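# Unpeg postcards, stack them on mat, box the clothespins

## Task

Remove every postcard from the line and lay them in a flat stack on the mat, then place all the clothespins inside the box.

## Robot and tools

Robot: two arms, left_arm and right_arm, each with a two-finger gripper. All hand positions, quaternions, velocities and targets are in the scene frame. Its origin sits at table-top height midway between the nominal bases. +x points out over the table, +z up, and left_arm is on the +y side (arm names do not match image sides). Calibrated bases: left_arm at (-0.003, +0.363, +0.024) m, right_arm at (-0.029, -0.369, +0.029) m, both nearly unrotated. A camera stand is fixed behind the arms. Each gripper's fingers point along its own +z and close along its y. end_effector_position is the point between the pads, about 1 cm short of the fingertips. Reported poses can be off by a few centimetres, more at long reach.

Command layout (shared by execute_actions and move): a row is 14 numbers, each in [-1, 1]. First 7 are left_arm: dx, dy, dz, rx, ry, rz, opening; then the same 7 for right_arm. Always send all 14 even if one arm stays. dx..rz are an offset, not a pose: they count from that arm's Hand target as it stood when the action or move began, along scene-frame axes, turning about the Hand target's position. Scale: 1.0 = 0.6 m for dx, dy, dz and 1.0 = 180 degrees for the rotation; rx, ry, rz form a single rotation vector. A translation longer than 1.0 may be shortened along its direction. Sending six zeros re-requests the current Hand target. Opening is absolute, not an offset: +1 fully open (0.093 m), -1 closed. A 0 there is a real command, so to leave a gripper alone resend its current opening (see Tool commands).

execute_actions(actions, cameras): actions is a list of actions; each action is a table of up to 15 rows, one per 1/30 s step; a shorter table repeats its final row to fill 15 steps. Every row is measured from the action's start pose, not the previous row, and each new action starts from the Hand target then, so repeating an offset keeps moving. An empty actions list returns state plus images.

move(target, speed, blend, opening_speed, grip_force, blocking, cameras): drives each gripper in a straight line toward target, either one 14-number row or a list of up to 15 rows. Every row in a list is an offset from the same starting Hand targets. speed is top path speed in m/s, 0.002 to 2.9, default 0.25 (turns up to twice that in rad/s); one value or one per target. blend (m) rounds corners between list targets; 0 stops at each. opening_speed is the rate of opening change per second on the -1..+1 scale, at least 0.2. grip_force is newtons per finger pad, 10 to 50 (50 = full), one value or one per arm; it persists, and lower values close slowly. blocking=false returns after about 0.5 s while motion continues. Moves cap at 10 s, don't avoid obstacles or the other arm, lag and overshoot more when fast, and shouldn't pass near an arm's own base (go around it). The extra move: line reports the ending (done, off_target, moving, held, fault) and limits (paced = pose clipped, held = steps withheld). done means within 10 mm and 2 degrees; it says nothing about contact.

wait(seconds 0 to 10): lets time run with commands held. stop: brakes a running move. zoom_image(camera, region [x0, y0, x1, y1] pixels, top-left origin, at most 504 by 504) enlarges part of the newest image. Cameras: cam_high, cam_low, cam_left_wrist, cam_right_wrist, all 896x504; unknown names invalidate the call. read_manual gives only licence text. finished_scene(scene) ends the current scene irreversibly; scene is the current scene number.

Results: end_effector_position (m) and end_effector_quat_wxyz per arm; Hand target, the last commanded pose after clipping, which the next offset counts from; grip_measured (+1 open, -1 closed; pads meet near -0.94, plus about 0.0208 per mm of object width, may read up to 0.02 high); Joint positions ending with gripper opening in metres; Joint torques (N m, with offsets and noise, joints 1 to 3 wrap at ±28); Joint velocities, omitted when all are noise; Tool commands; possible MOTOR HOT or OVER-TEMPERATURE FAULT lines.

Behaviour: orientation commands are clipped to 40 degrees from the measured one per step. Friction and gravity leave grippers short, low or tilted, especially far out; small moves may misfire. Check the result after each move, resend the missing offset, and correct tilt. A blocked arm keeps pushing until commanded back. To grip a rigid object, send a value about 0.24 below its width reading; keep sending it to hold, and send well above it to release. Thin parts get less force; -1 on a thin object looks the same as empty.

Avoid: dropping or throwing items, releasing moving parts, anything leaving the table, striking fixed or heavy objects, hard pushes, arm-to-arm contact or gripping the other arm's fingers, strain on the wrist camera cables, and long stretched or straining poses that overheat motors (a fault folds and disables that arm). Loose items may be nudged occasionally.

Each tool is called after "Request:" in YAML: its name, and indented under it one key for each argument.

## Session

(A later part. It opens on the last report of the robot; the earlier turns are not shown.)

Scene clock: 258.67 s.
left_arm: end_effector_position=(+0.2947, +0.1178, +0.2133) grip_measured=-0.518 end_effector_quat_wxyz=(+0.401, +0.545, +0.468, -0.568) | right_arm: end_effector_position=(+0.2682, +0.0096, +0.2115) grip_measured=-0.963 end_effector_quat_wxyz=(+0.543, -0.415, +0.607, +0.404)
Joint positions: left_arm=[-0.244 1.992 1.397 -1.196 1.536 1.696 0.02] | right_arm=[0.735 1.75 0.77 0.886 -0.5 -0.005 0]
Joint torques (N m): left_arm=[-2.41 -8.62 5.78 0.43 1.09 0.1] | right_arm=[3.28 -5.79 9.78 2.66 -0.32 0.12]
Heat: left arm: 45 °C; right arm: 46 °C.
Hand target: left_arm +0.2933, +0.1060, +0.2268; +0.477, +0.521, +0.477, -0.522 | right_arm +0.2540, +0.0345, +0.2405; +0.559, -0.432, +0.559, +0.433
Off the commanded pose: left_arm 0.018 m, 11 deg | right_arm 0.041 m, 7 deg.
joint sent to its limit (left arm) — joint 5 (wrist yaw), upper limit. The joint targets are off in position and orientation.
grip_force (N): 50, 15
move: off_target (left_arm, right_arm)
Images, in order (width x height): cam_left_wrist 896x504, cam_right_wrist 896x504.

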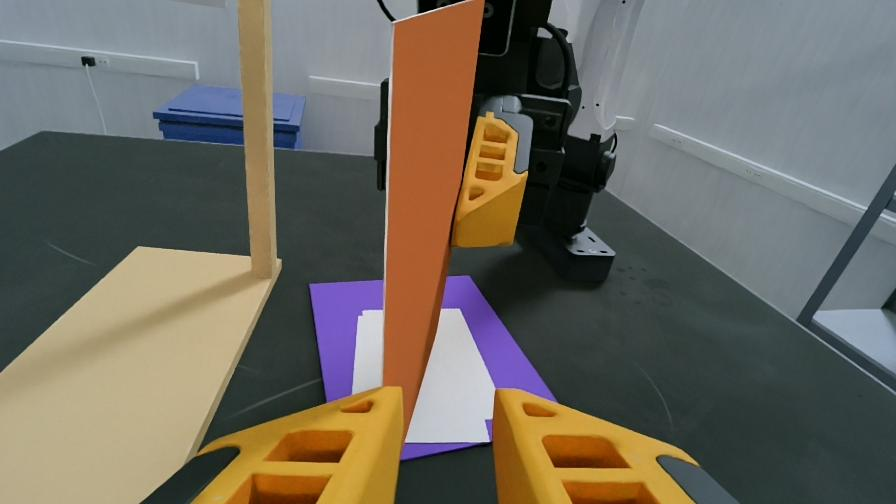

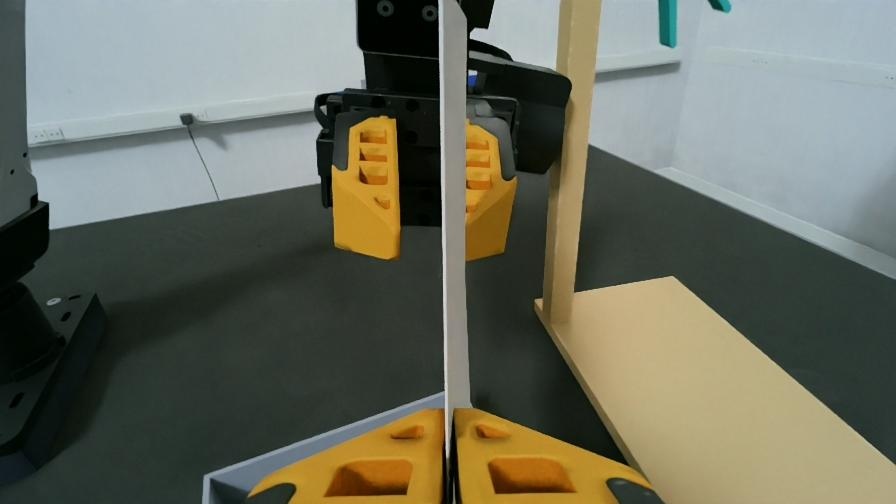

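Request:
move:
  target: [0,0,0,0,0,0,-0.52,0,-0.1,0,0,0,0,-1]
  speed: 0.1
  cameras: ["all"]

Scene clock: 261.20 s.
left_arm: end_effector_position=(+0.2918, +0.1070, +0.2123) grip_measured=-0.518 end_effector_quat_wxyz=(+0.397, +0.556, +0.456, -0.570) | right_arm: end_effector_position=(+0.2611, -0.0252, +0.2134) grip_measured=-0.963 end_effector_quat_wxyz=(+0.530, -0.426, +0.598, +0.424)
Joint positions: left_arm=[-0.277 1.992 1.397 -1.128 1.536 1.646 0.02] | right_arm=[0.64 1.668 0.681 0.886 -0.649 -0.005 0]
Joint torques (N m): left_arm=[-0.91 -9.66 4.56 0.43 1.11 0.09] | right_arm=[-0.05 -8.76 4.55 2.8 -0.23 0.11]
Heat: left arm: 45 °C; right arm: 46 °C.
Hand target: left_arm +0.2933, +0.1060, +0.2268; +0.477, +0.521, +0.477, -0.522 | right_arm +0.2540, -0.0255, +0.2405; +0.559, -0.432, +0.559, +0.433
Off the commanded pose: left_arm 0.015 m, 12 deg | right_arm 0.028 m, 6 deg.
joint sent to its limit (left arm) — joint 5 (wrist yaw), upper limit. The joint targets are off in position and orientation.
grip_force (N): 50, 15
move: off_target (left_arm, right_arm)

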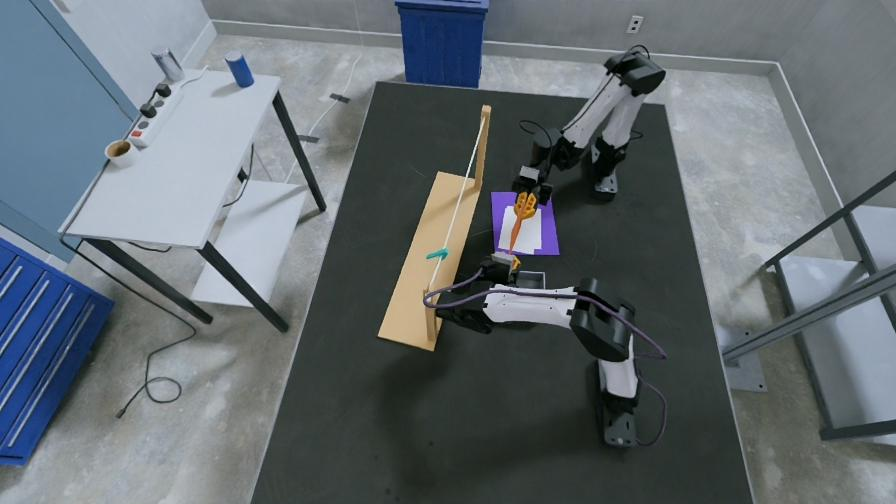

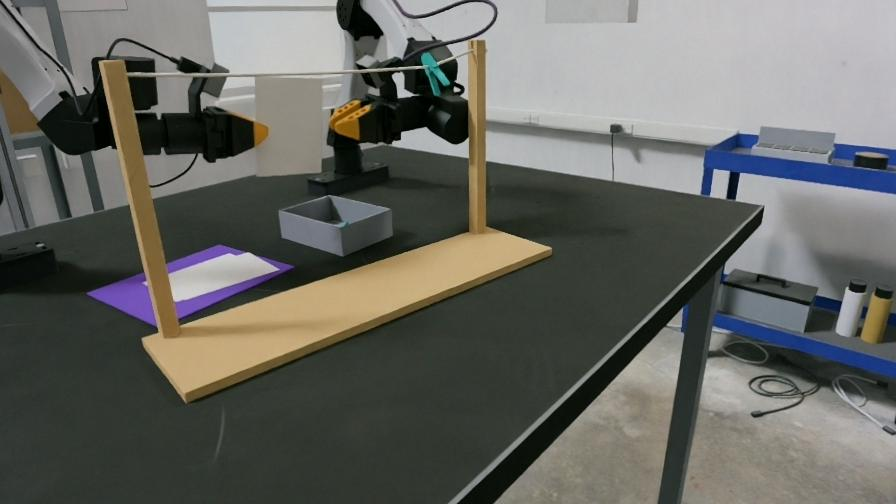

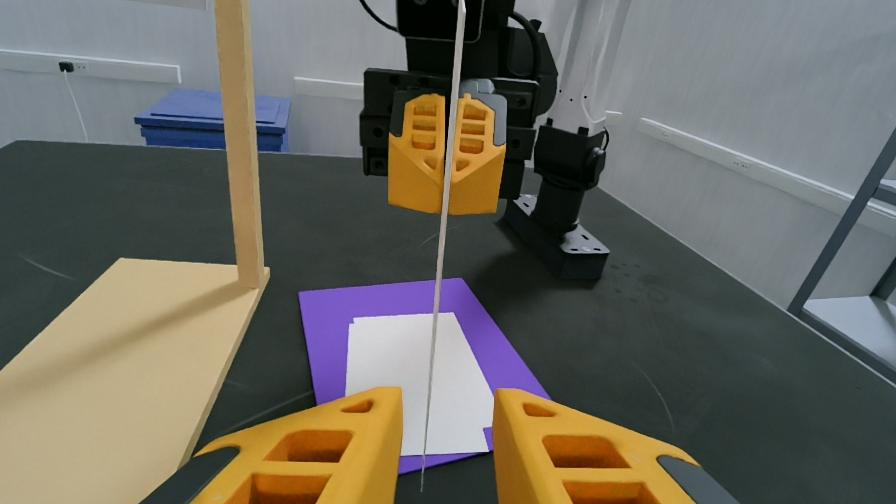

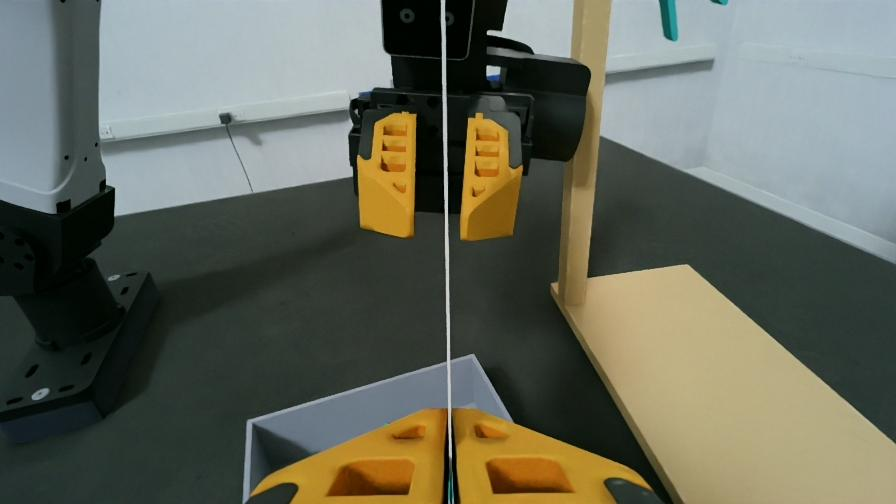

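Request:
move:
  target: [-0.012,-0.067,0,0,0,-0.053,0,0.0,0,0,0,0,0,-1]
  speed: 0.1
  cameras: ["cam_left_wrist","cam_right_wrist"]

Scene clock: 263.70 s.
left_arm: end_effector_position=(+0.2813, +0.0670, +0.2136) grip_measured=-0.003 end_effector_quat_wxyz=(+0.367, +0.581, +0.424, -0.590) | right_arm: end_effector_position=(+0.2611, -0.0252, +0.2134) grip_measured=-0.963 end_effector_quat_wxyz=(+0.530, -0.426, +0.598, +0.424)
Joint positions: left_arm=[-0.39 2.015 1.44 -0.961 1.536 1.461 0.045] | right_arm=[0.64 1.668 0.681 0.886 -0.649 -0.005 0]
Joint torques (N m): left_arm=[-0.39 -8.85 6.28 0.63 0.96 0.08] | right_arm=[-0.03 -8.72 4.52 2.8 -0.23 0.1]
Heat: left arm: 45 °C; right arm: 46 °C.
Hand target: left_arm +0.2861, +0.0658, +0.2268; +0.432, +0.559, +0.432, -0.560 | right_arm +0.2540, -0.0255, +0.2405; +0.559, -0.432, +0.559, +0.433
Off the commanded pose: left_arm 0.014 m, 9 deg | right_arm 0.028 m, 6 deg.
grip_force (N): 50, 15
move: off_target (left_arm, right_arm)
Images, in order (width x height): cam_left_wrist 896x504, cam_right_wrist 896x504.

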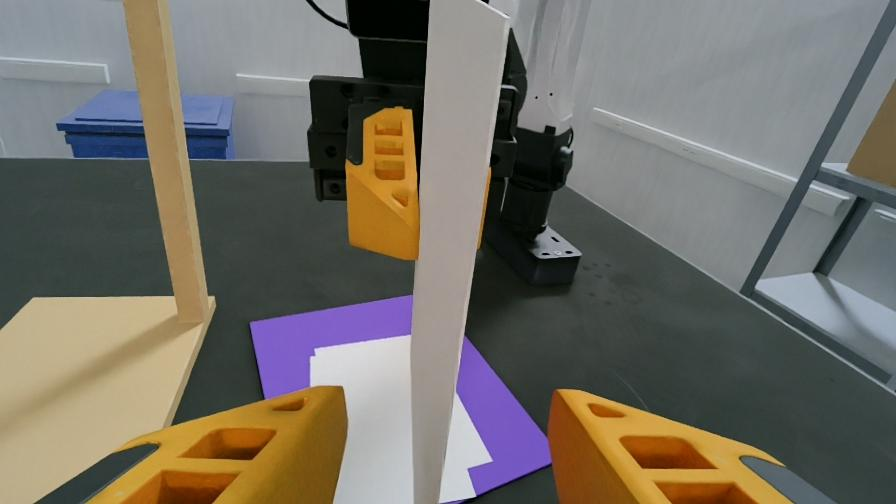

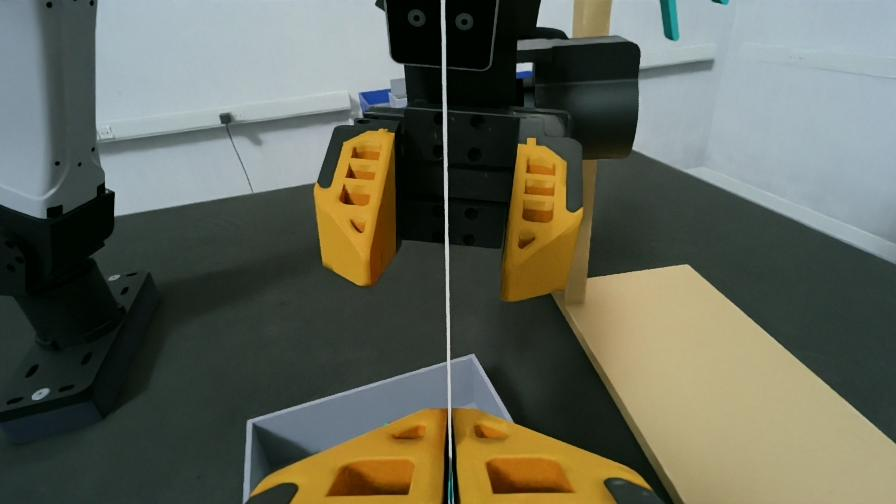

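Request:
move:
  target: [0.012,0,0,0,0,-0.02,0,-0.013,0,0,0,0,-0.033,-1]
  speed: 0.1
  cameras: ["cam_left_wrist","cam_right_wrist"]

Scene clock: 265.73 s.
left_arm: end_effector_position=(+0.2855, +0.0653, +0.2139) grip_measured=-0.003 end_effector_quat_wxyz=(+0.368, +0.580, +0.425, -0.590) | right_arm: end_effector_position=(+0.2465, -0.0232, +0.2136) grip_measured=-0.963 end_effector_quat_wxyz=(+0.544, -0.411, +0.612, +0.401)
Joint positions: left_arm=[-0.39 2.015 1.44 -0.904 1.536 1.405 0.045] | right_arm=[0.707 1.606 0.62 0.888 -0.515 -0.005 0]
Joint torques (N m): left_arm=[0.14 -8.5 6.71 0.73 0.99 0.08] | right_arm=[0.59 -8.05 4.6 2.87 0.14 0.13]
Heat: left arm: 45 °C; right arm: 46 °C.
Hand target: left_arm +0.2933, +0.0658, +0.2268; +0.414, +0.573, +0.414, -0.573 | right_arm +0.2462, -0.0255, +0.2405; +0.581, -0.402, +0.581, +0.404
Off the commanded pose: left_arm 0.015 m, 6 deg | right_arm 0.027 m, 6 deg.
grip_force (N): 50, 15
move: off_target (left_arm, right_arm)
Images, in order (width x height): cam_left_wrist 896x504, cam_right_wrist 896x504.

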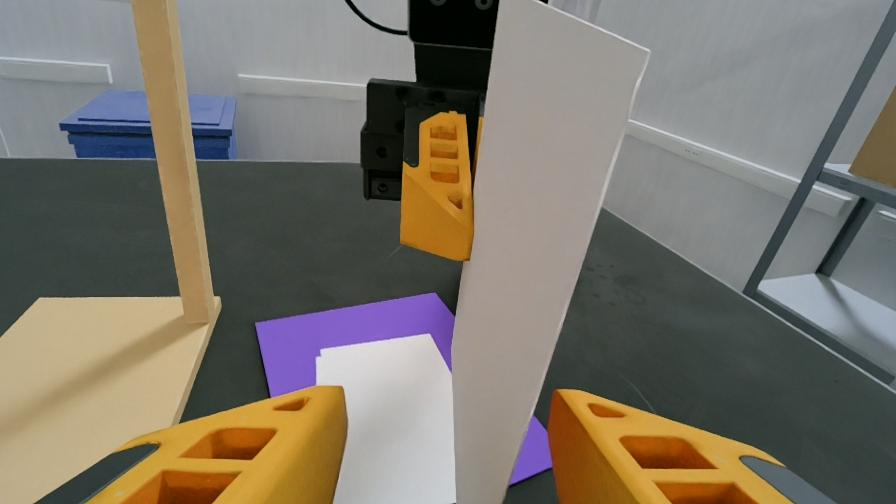

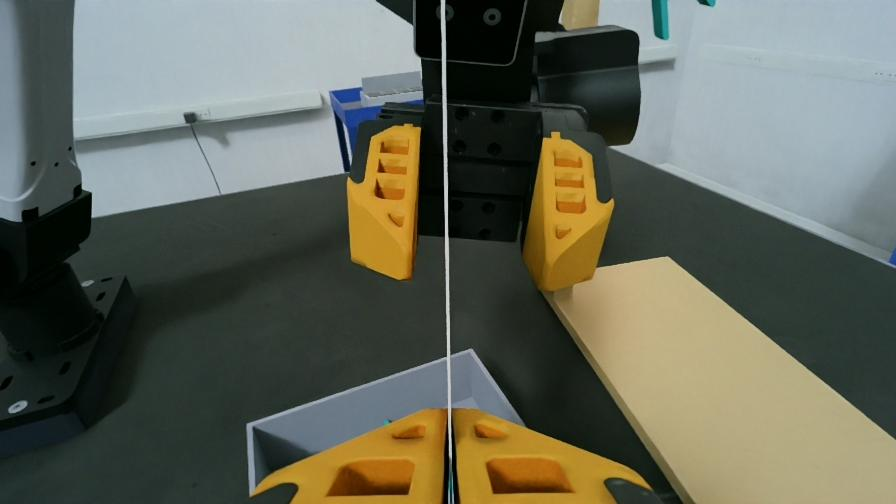

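Request:
move:
  target: [-0.003,-0.003,0,0,0,0,0,0.016,0.012,0,0,0,0,-1]
  speed: 0.1
  cameras: ["cam_left_wrist","cam_right_wrist"]

Scene clock: 267.63 s.
left_arm: end_effector_position=(+0.2879, +0.0643, +0.2142) grip_measured=-0.003 end_effector_quat_wxyz=(+0.368, +0.580, +0.425, -0.589) | right_arm: end_effector_position=(+0.2470, -0.0227, +0.2101) grip_measured=-0.963 end_effector_quat_wxyz=(+0.541, -0.411, +0.614, +0.401)
Joint positions: left_arm=[-0.39 2.015 1.44 -0.872 1.536 1.374 0.045] | right_arm=[0.707 1.615 0.62 0.889 -0.515 -0.005 0]
Joint torques (N m): left_arm=[-0.32 -9.16 5.86 0.77 0.94 0.08] | right_arm=[0.27 -5.52 8.17 2.84 0.1 0.13]
Heat: left arm: 45 °C; right arm: 46 °C.
Hand target: left_arm +0.2915, +0.0640, +0.2268; +0.414, +0.573, +0.414, -0.573 | right_arm +0.2558, -0.0183, +0.2405; +0.581, -0.402, +0.581, +0.404
Off the commanded pose: left_arm 0.013 m, 6 deg | right_arm 0.032 m, 6 deg.
grip_force (N): 50, 15
move: off_target (left_arm, right_arm)
Images, in order (width x height): cam_left_wrist 896x504, cam_right_wrist 896x504.

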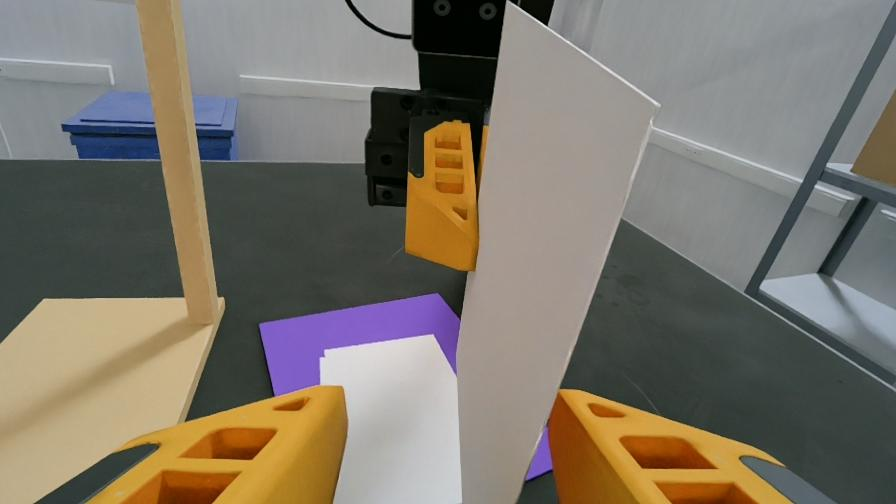

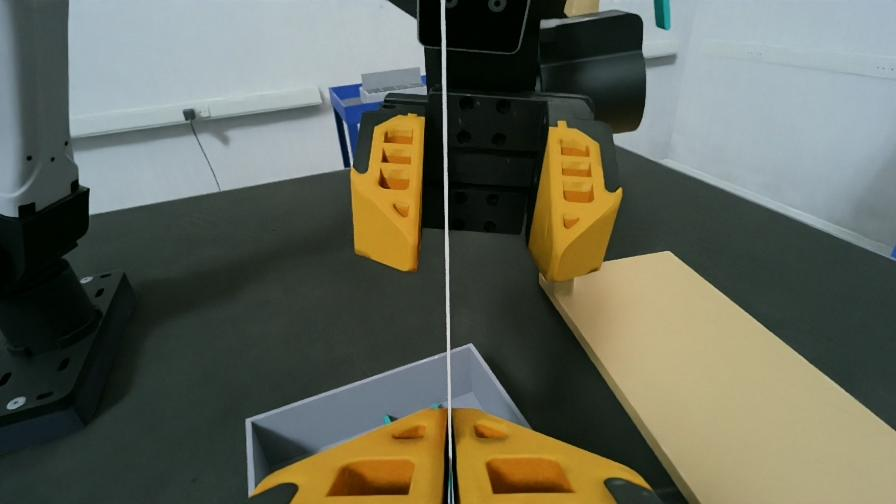

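Request:
move:
  target: [0,0,0,0,0,0,0,0.018,0.012,0.01,0,0,0,-1]
  speed: 0.1
  cameras: ["cam_left_wrist","cam_right_wrist"]

Scene clock: 270.37 s.
left_arm: end_effector_position=(+0.2900, +0.0635, +0.2145) grip_measured=-0.003 end_effector_quat_wxyz=(+0.370, +0.581, +0.424, -0.589) | right_arm: end_effector_position=(+0.2569, -0.0143, +0.2209) grip_measured=-0.963 end_effector_quat_wxyz=(+0.551, -0.410, +0.605, +0.402)
Joint positions: left_arm=[-0.39 2.015 1.44 -0.843 1.536 1.348 0.045] | right_arm=[0.707 1.645 0.677 0.889 -0.515 -0.005 0]
Joint torques (N m): left_arm=[-0.36 -9.77 5.05 0.83 0.94 0.08] | right_arm=[-0.02 -5.81 8.81 2.53 0.08 0.13]
Heat: left arm: 45 °C; right arm: 45 °C.
Hand target: left_arm +0.2915, +0.0640, +0.2268; +0.414, +0.573, +0.414, -0.573 | right_arm +0.2666, -0.0111, +0.2465; +0.581, -0.402, +0.581, +0.404
Off the commanded pose: left_arm 0.012 m, 6 deg | right_arm 0.028 m, 4 deg.
grip_force (N): 50, 15
move: off_target (left_arm, right_arm)
Images, in order (width x height): cam_left_wrist 896x504, cam_right_wrist 896x504.

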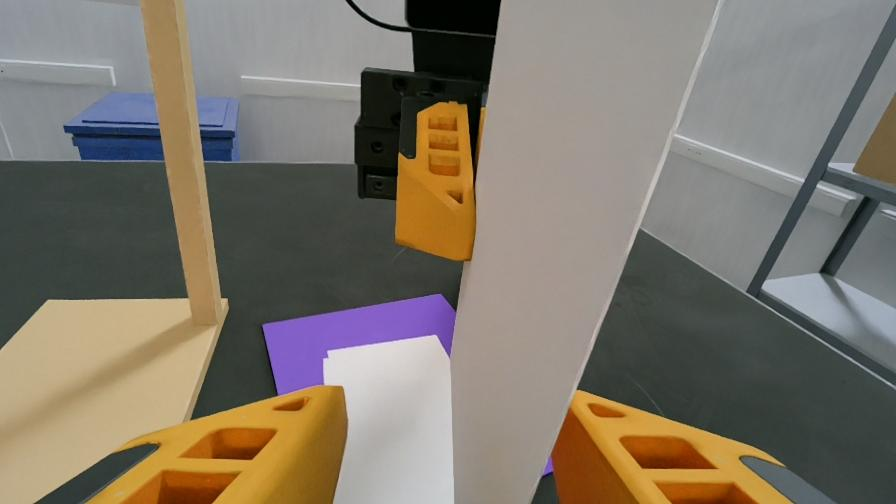

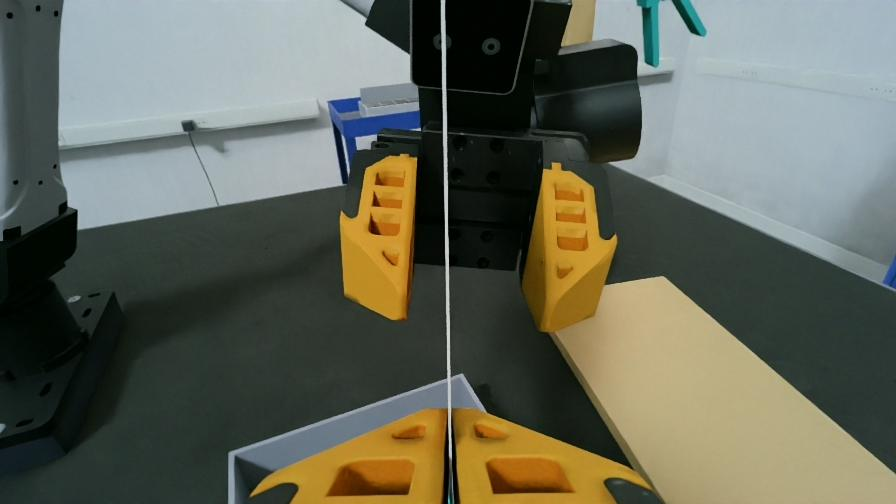

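Request:
move:
  target: [-0.02,0,0,0,0,0,0,0.0,0.0,0,0,0,0,-1]
  speed: 0.1
  cameras: ["cam_left_wrist","cam_right_wrist"]

Scene clock: 271.67 s.
left_arm: end_effector_position=(+0.2844, +0.0657, +0.2092) grip_measured=-0.003 end_effector_quat_wxyz=(+0.363, +0.577, +0.430, -0.592) | right_arm: end_effector_position=(+0.2569, -0.0143, +0.2209) grip_measured=-0.963 end_effector_quat_wxyz=(+0.551, -0.410, +0.605, +0.402)
Joint positions: left_arm=[-0.39 2.006 1.404 -0.837 1.536 1.348 0.045] | right_arm=[0.707 1.645 0.677 0.889 -0.515 -0.005 0]
Joint torques (N m): left_arm=[-0.96 -11.4 4.42 0.81 0.92 0.14] | right_arm=[-0.05 -5.79 8.79 2.52 0.08 0.12]
Heat: left arm: 45 °C; right arm: 45 °C.
Hand target: left_arm +0.2795, +0.0640, +0.2268; +0.414, +0.573, +0.414, -0.573 | right_arm +0.2666, -0.0111, +0.2465; +0.581, -0.402, +0.581, +0.404
Off the commanded pose: left_arm 0.018 m, 6 deg | right_arm 0.028 m, 4 deg.
grip_force (N): 50, 15
move: off_target (left_arm, right_arm)
Images, in order (width x height): cam_left_wrist 896x504, cam_right_wrist 896x504.

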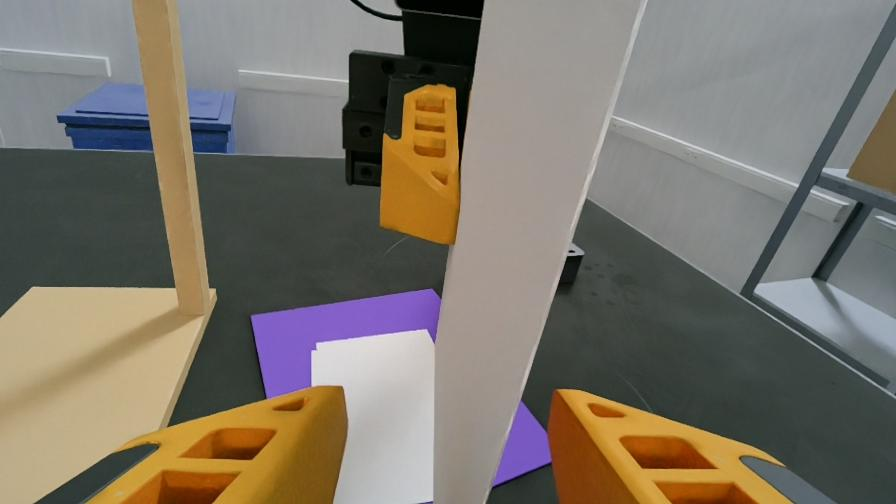

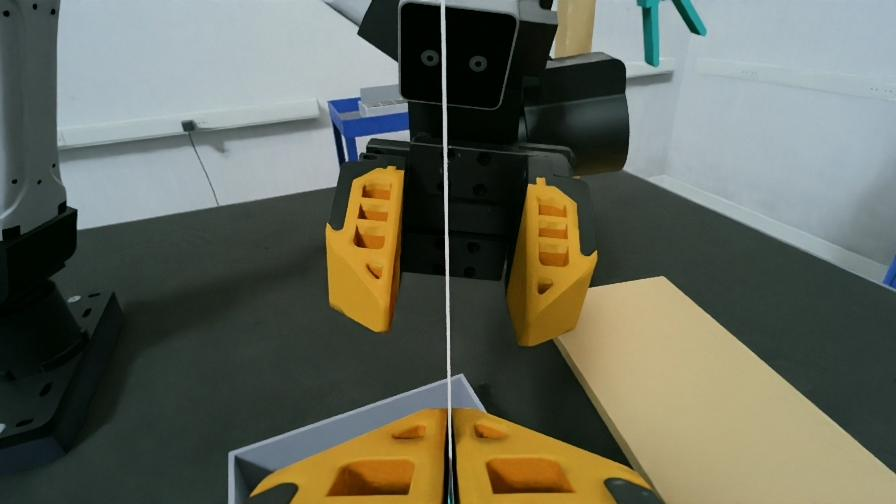

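Request:
move:
  target: [-0.003,-0.01,0.02,0,0,0,0,0.0,0.0,0,0,0,0,-1]
  speed: 0.1
  cameras: ["cam_left_wrist","cam_right_wrist"]

Request:
move:
  target: [0,0,0,0,0,0,-1,0.0,0.0,0,0,0,0,-1]
  grip_force: [15,15]
  cameras: ["all"]

Scene clock: 273.33 s.
left_arm: end_effector_position=(+0.2775, +0.0598, +0.2159) grip_measured=-0.003 end_effector_quat_wxyz=(+0.352, +0.577, +0.429, -0.599) | right_arm: end_effector_position=(+0.2569, -0.0143, +0.2209) grip_measured=-0.963 end_effector_quat_wxyz=(+0.551, -0.410, +0.605, +0.402)
Joint positions: left_arm=[-0.412 1.987 1.404 -0.826 1.536 1.3 0.045] | right_arm=[0.707 1.645 0.677 0.889 -0.515 -0.005 0]
Joint torques (N m): left_arm=[-1.01 -11.34 6.45 0.83 0.85 0.08] | right_arm=[-0.03 -5.78 8.83 2.52 0.08 0.13]
Heat: left arm: 45 °C; right arm: 45 °C.
Hand target: left_arm +0.2777, +0.0580, +0.2388; +0.414, +0.573, +0.414, -0.573 | right_arm +0.2666, -0.0111, +0.2465; +0.581, -0.402, +0.581, +0.404
Off the commanded pose: left_arm 0.023 m, 8 deg | right_arm 0.028 m, 4 deg.
grip_force (N): 50, 15
move: off_target (left_arm, right_arm)
Images, in order (width x height): cam_left_wrist 896x504, cam_right_wrist 896x504.

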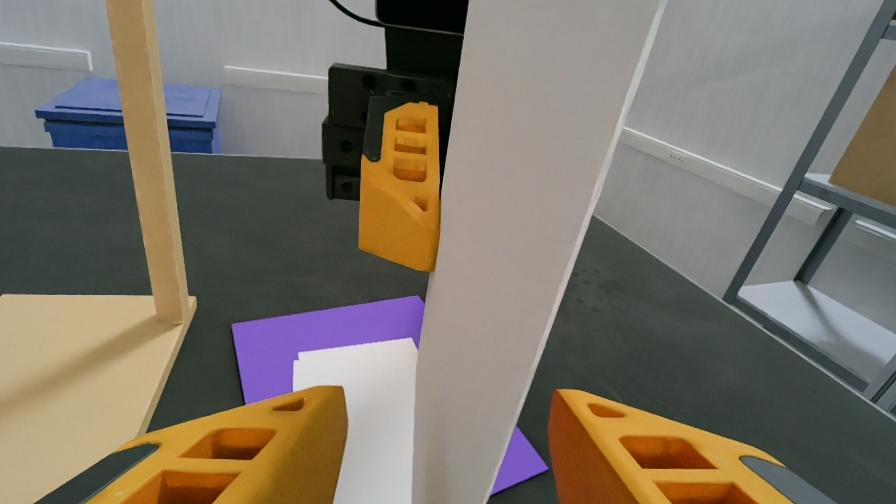

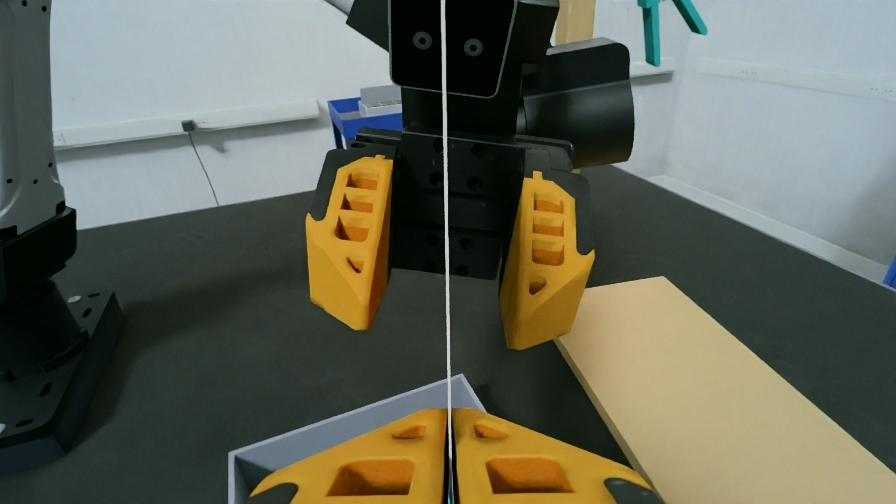

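Scene clock: 278.33 s.
left_arm: end_effector_position=(+0.2806, +0.0579, +0.2207) grip_measured=-0.861 end_effector_quat_wxyz=(+0.359, +0.581, +0.423, -0.595) | right_arm: end_effector_position=(+0.2585, -0.0156, +0.2209) grip_measured=-0.963 end_effector_quat_wxyz=(+0.552, -0.409, +0.606, +0.401)
Joint positions: left_arm=[-0.413 1.977 1.404 -0.765 1.536 1.25 0.004] | right_arm=[0.703 1.645 0.677 0.889 -0.515 -0.003 0]
Joint velocities: left_arm=[0.012 -0.012 -0.007 0.051 0.007 0.007 -0.005] | right_arm=[within noise]
Joint torques (N m): left_arm=[-1.01 -11.47 4.9 0.83 0.78 0.03] | right_arm=[-0.02 -5.81 8.8 2.55 0.08 0.1]
Heat: left arm: 44 °C; right arm: 44 °C.
Hand target: left_arm +0.2777, +0.0580, +0.2388; +0.414, +0.573, +0.414, -0.573 | right_arm +0.2666, -0.0111, +0.2465; +0.581, -0.402, +0.581, +0.404
Off the commanded pose: left_arm 0.018 m, 7 deg | right_arm 0.027 m, 4 deg.
grip_force (N): 15, 15
move: moving (left_arm; no rest 5 s after the path's end), off_target (right_arm)

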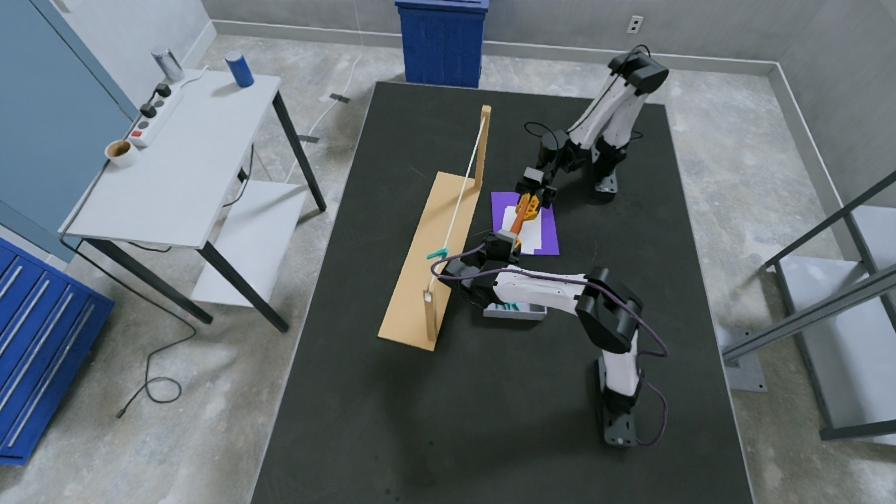

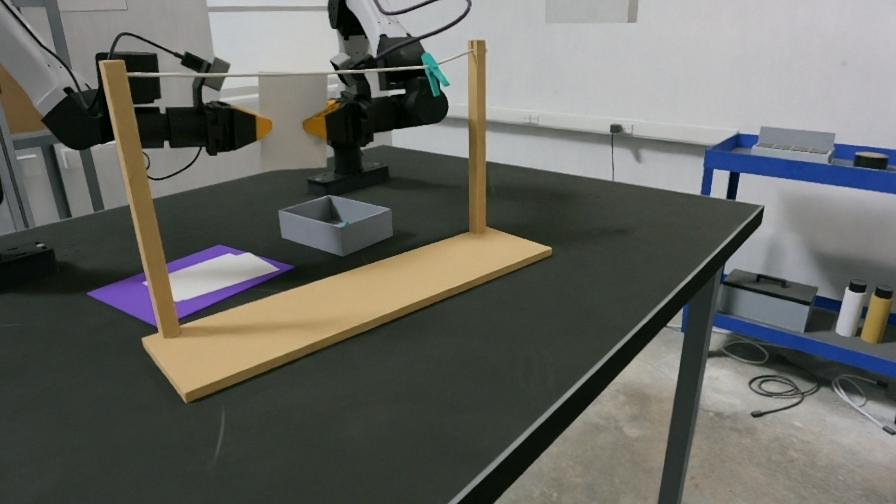

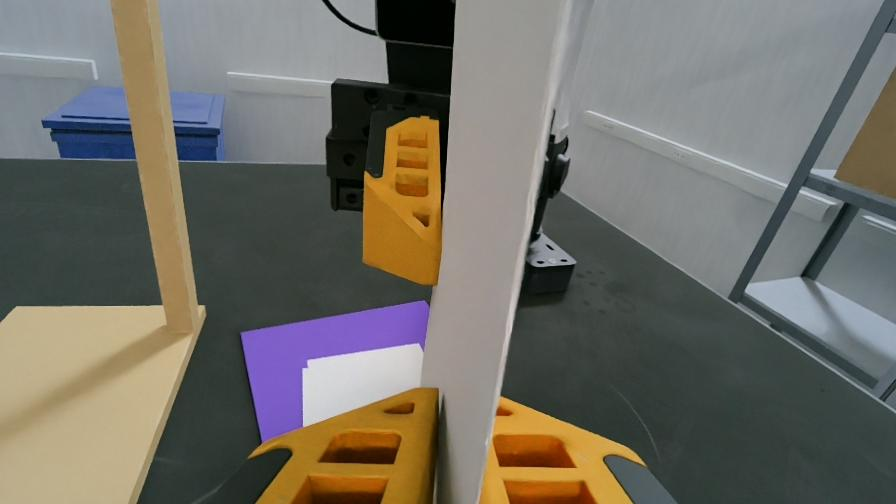

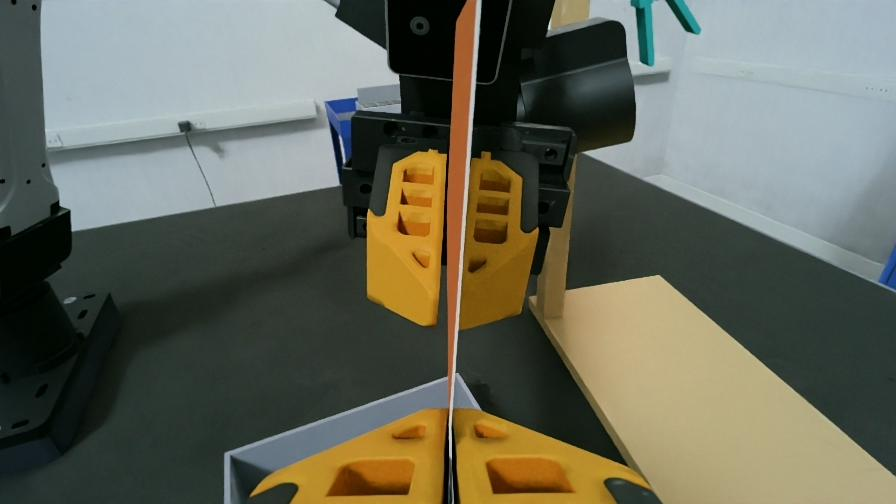

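Request:
wait:
  seconds: 2

Request:
move:
  target: [0,0,0,0,0,0,-1,0.0,0.0,0,0,0,0,-0.4]
  opening_speed: 0.3
  cameras: ["cam_left_wrist","cam_right_wrist"]

Scene clock: 280.43 s.
left_arm: end_effector_position=(+0.2832, +0.0574, +0.2213) grip_measured=-0.958 end_effector_quat_wxyz=(+0.371, +0.589, +0.412, -0.588) | right_arm: end_effector_position=(+0.2584, -0.0151, +0.2215) grip_measured=-0.963 end_effector_quat_wxyz=(+0.550, -0.404, +0.609, +0.406)
Joint positions: left_arm=[-0.412 1.977 1.404 -0.736 1.536 1.259 0] | right_arm=[0.704 1.645 0.678 0.889 -0.514 0.012 0]
Joint torques (N m): left_arm=[-1.02 -11.51 4.96 0.7 0.77 0.05] | right_arm=[-0.06 -5.79 8.69 2.54 0.06 -0.03]
Heat: left arm: 44 °C; right arm: 44 °C.
Hand target: left_arm +0.2777, +0.0580, +0.2388; +0.414, +0.573, +0.414, -0.573 | right_arm +0.2666, -0.0111, +0.2465; +0.581, -0.402, +0.581, +0.404
Tool commands: left_gripper/opening=-1.0 right_gripper/opening=-1.0
Off the commanded pose: left_arm 0.018 m, 6 deg | right_arm 0.027 m, 5 deg.
grip_force (N): 15, 15
wait: 2.00 s; at rest by 0.83 s

Scene clock: 282.93 s.
left_arm: end_effector_position=(+0.2837, +0.0578, +0.2213) grip_measured=-0.963 end_effector_quat_wxyz=(+0.369, +0.586, +0.416, -0.590) | right_arm: end_effector_position=(+0.2573, -0.0142, +0.2215) grip_measured=-0.402 end_effector_quat_wxyz=(+0.549, -0.405, +0.608, +0.406)
Joint positions: left_arm=[-0.41 1.977 1.404 -0.736 1.536 1.25 0] | right_arm=[0.707 1.645 0.678 0.889 -0.514 0.012 0.026]
Joint torques (N m): left_arm=[-0.98 -11.17 5.44 0.56 0.78 0.18] | right_arm=[-0.05 -5.85 8.73 2.53 0.06 -0.04]
Heat: left arm: 44 °C; right arm: 44 °C.
Hand target: left_arm +0.2778, +0.0584, +0.2386; +0.385, +0.596, +0.395, -0.583 (not the last commanded pose) | right_arm +0.2666, -0.0111, +0.2465; +0.581, -0.402, +0.581, +0.404
Off the commanded pose: left_arm 0.019 m, 6 deg | right_arm 0.027 m, 5 deg.
grip_force (N): 15, 15
move: off_target (left_arm, right_arm)
Images, in order (width x height): cam_left_wrist 896x504, cam_right_wrist 896x504.

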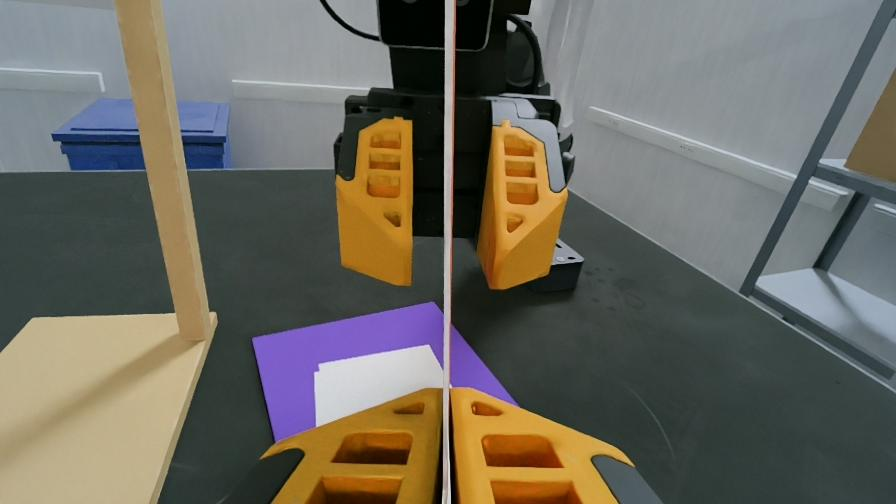

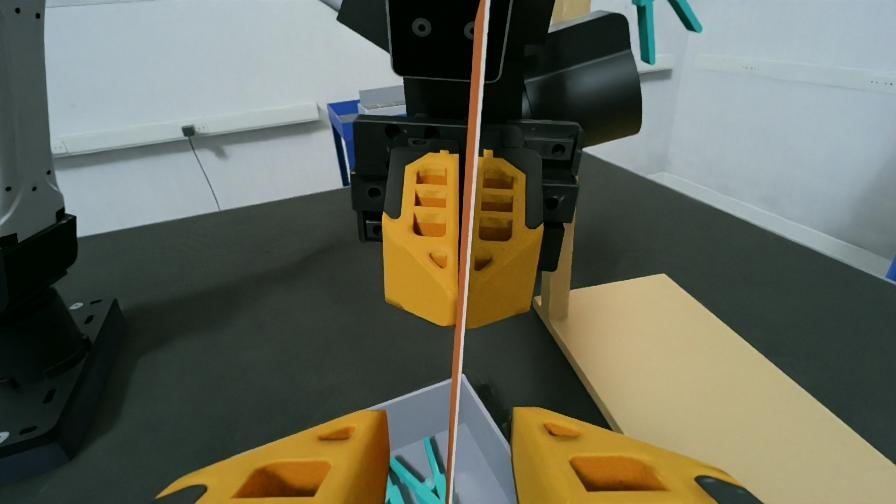

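Request:
move:
  target:
    - [0,0,0,0,0,0,-1,-0.068,-0.188,0,0,0,0,-0.4]
    - [0,0,0,0,0,0,-1,-0.111,-0.48,0.1,0,0,0,-0.4]
  speed: [0.08,0.25]
  blend: [0.03,0]
  cameras: ["all"]

Scene clock: 286.57 s.
left_arm: end_effector_position=(+0.2837, +0.0578, +0.2213) grip_measured=-0.963 end_effector_quat_wxyz=(+0.369, +0.586, +0.416, -0.590) | right_arm: end_effector_position=(+0.2025, -0.2990, +0.2936) grip_measured=-0.402 end_effector_quat_wxyz=(+0.598, -0.352, +0.613, +0.379)
Joint positions: left_arm=[-0.41 1.977 1.404 -0.736 1.536 1.25 0] | right_arm=[-0.48 0.916 0.373 0.768 -1.565 0.268 0.026]
Joint torques (N m): left_arm=[-1.01 -11.22 5.48 0.56 0.77 0.18] | right_arm=[-0.21 -1.57 8.57 1.41 -0.07 0.15]
Heat: left arm: 45 °C; right arm: 44 °C.
Hand target: left_arm +0.2778, +0.0584, +0.2386; +0.385, +0.596, +0.395, -0.583 | right_arm +0.2000, -0.2991, +0.3065; +0.581, -0.402, +0.581, +0.404
Off the commanded pose: left_arm 0.018 m, 3 deg | right_arm 0.013 m, 8 deg.
joint sent to its limit (right arm) — joint 5 (wrist yaw), lower limit. The joint targets are off in position and orientation.
grip_force (N): 15, 15
move: off_target (left_arm, right_arm)

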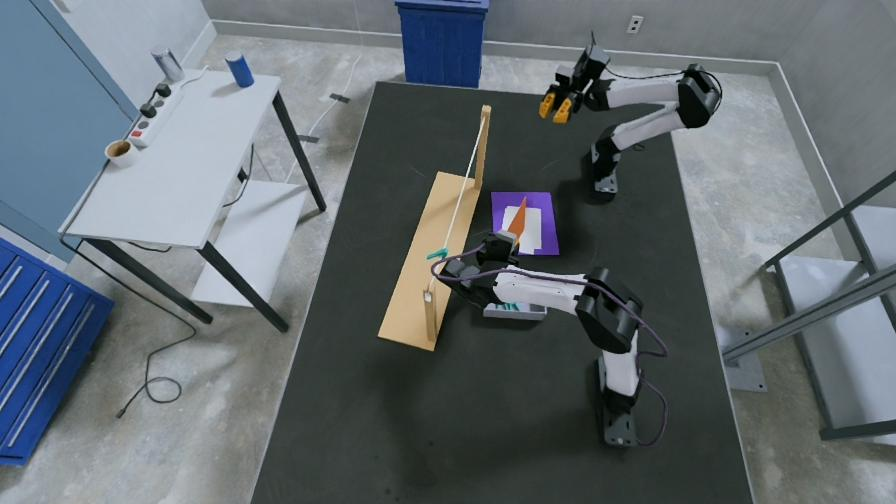

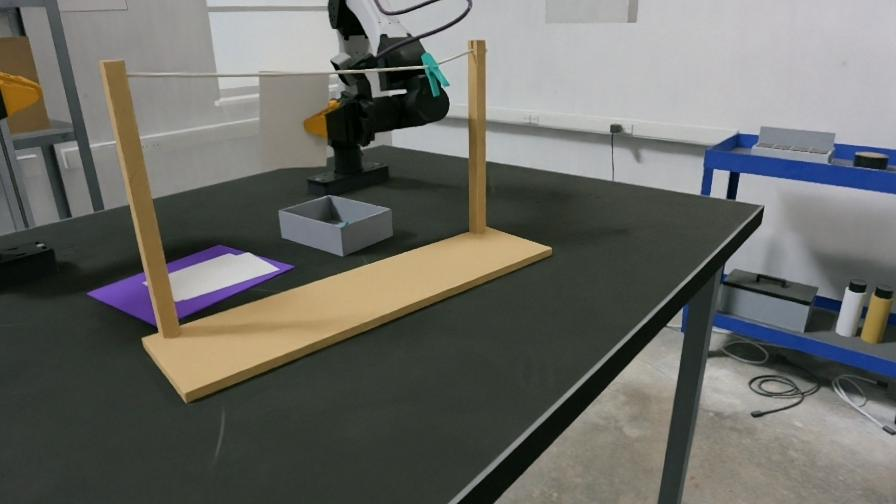

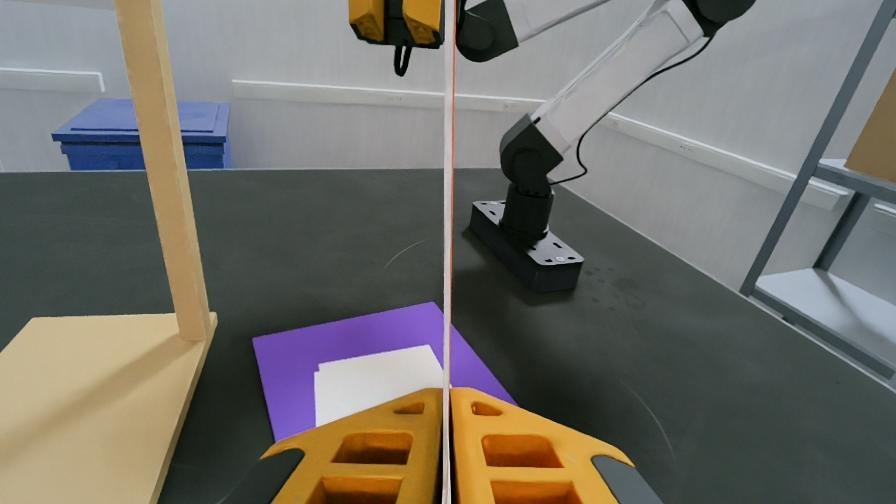

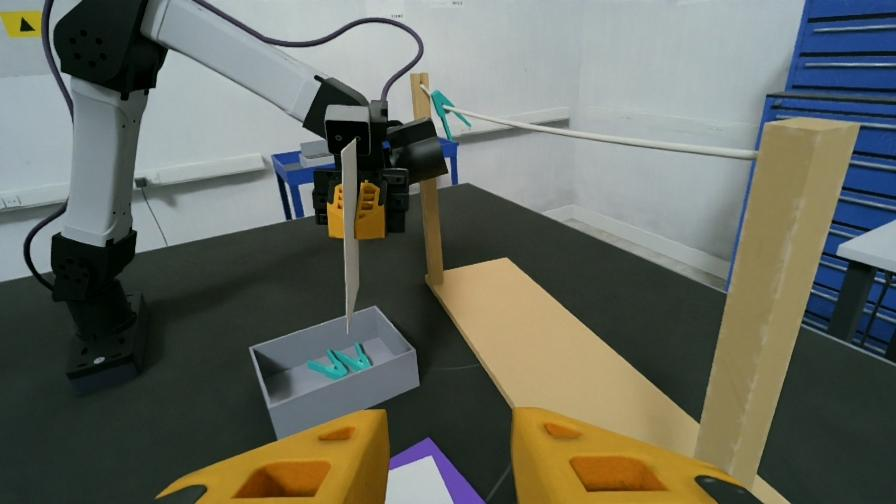

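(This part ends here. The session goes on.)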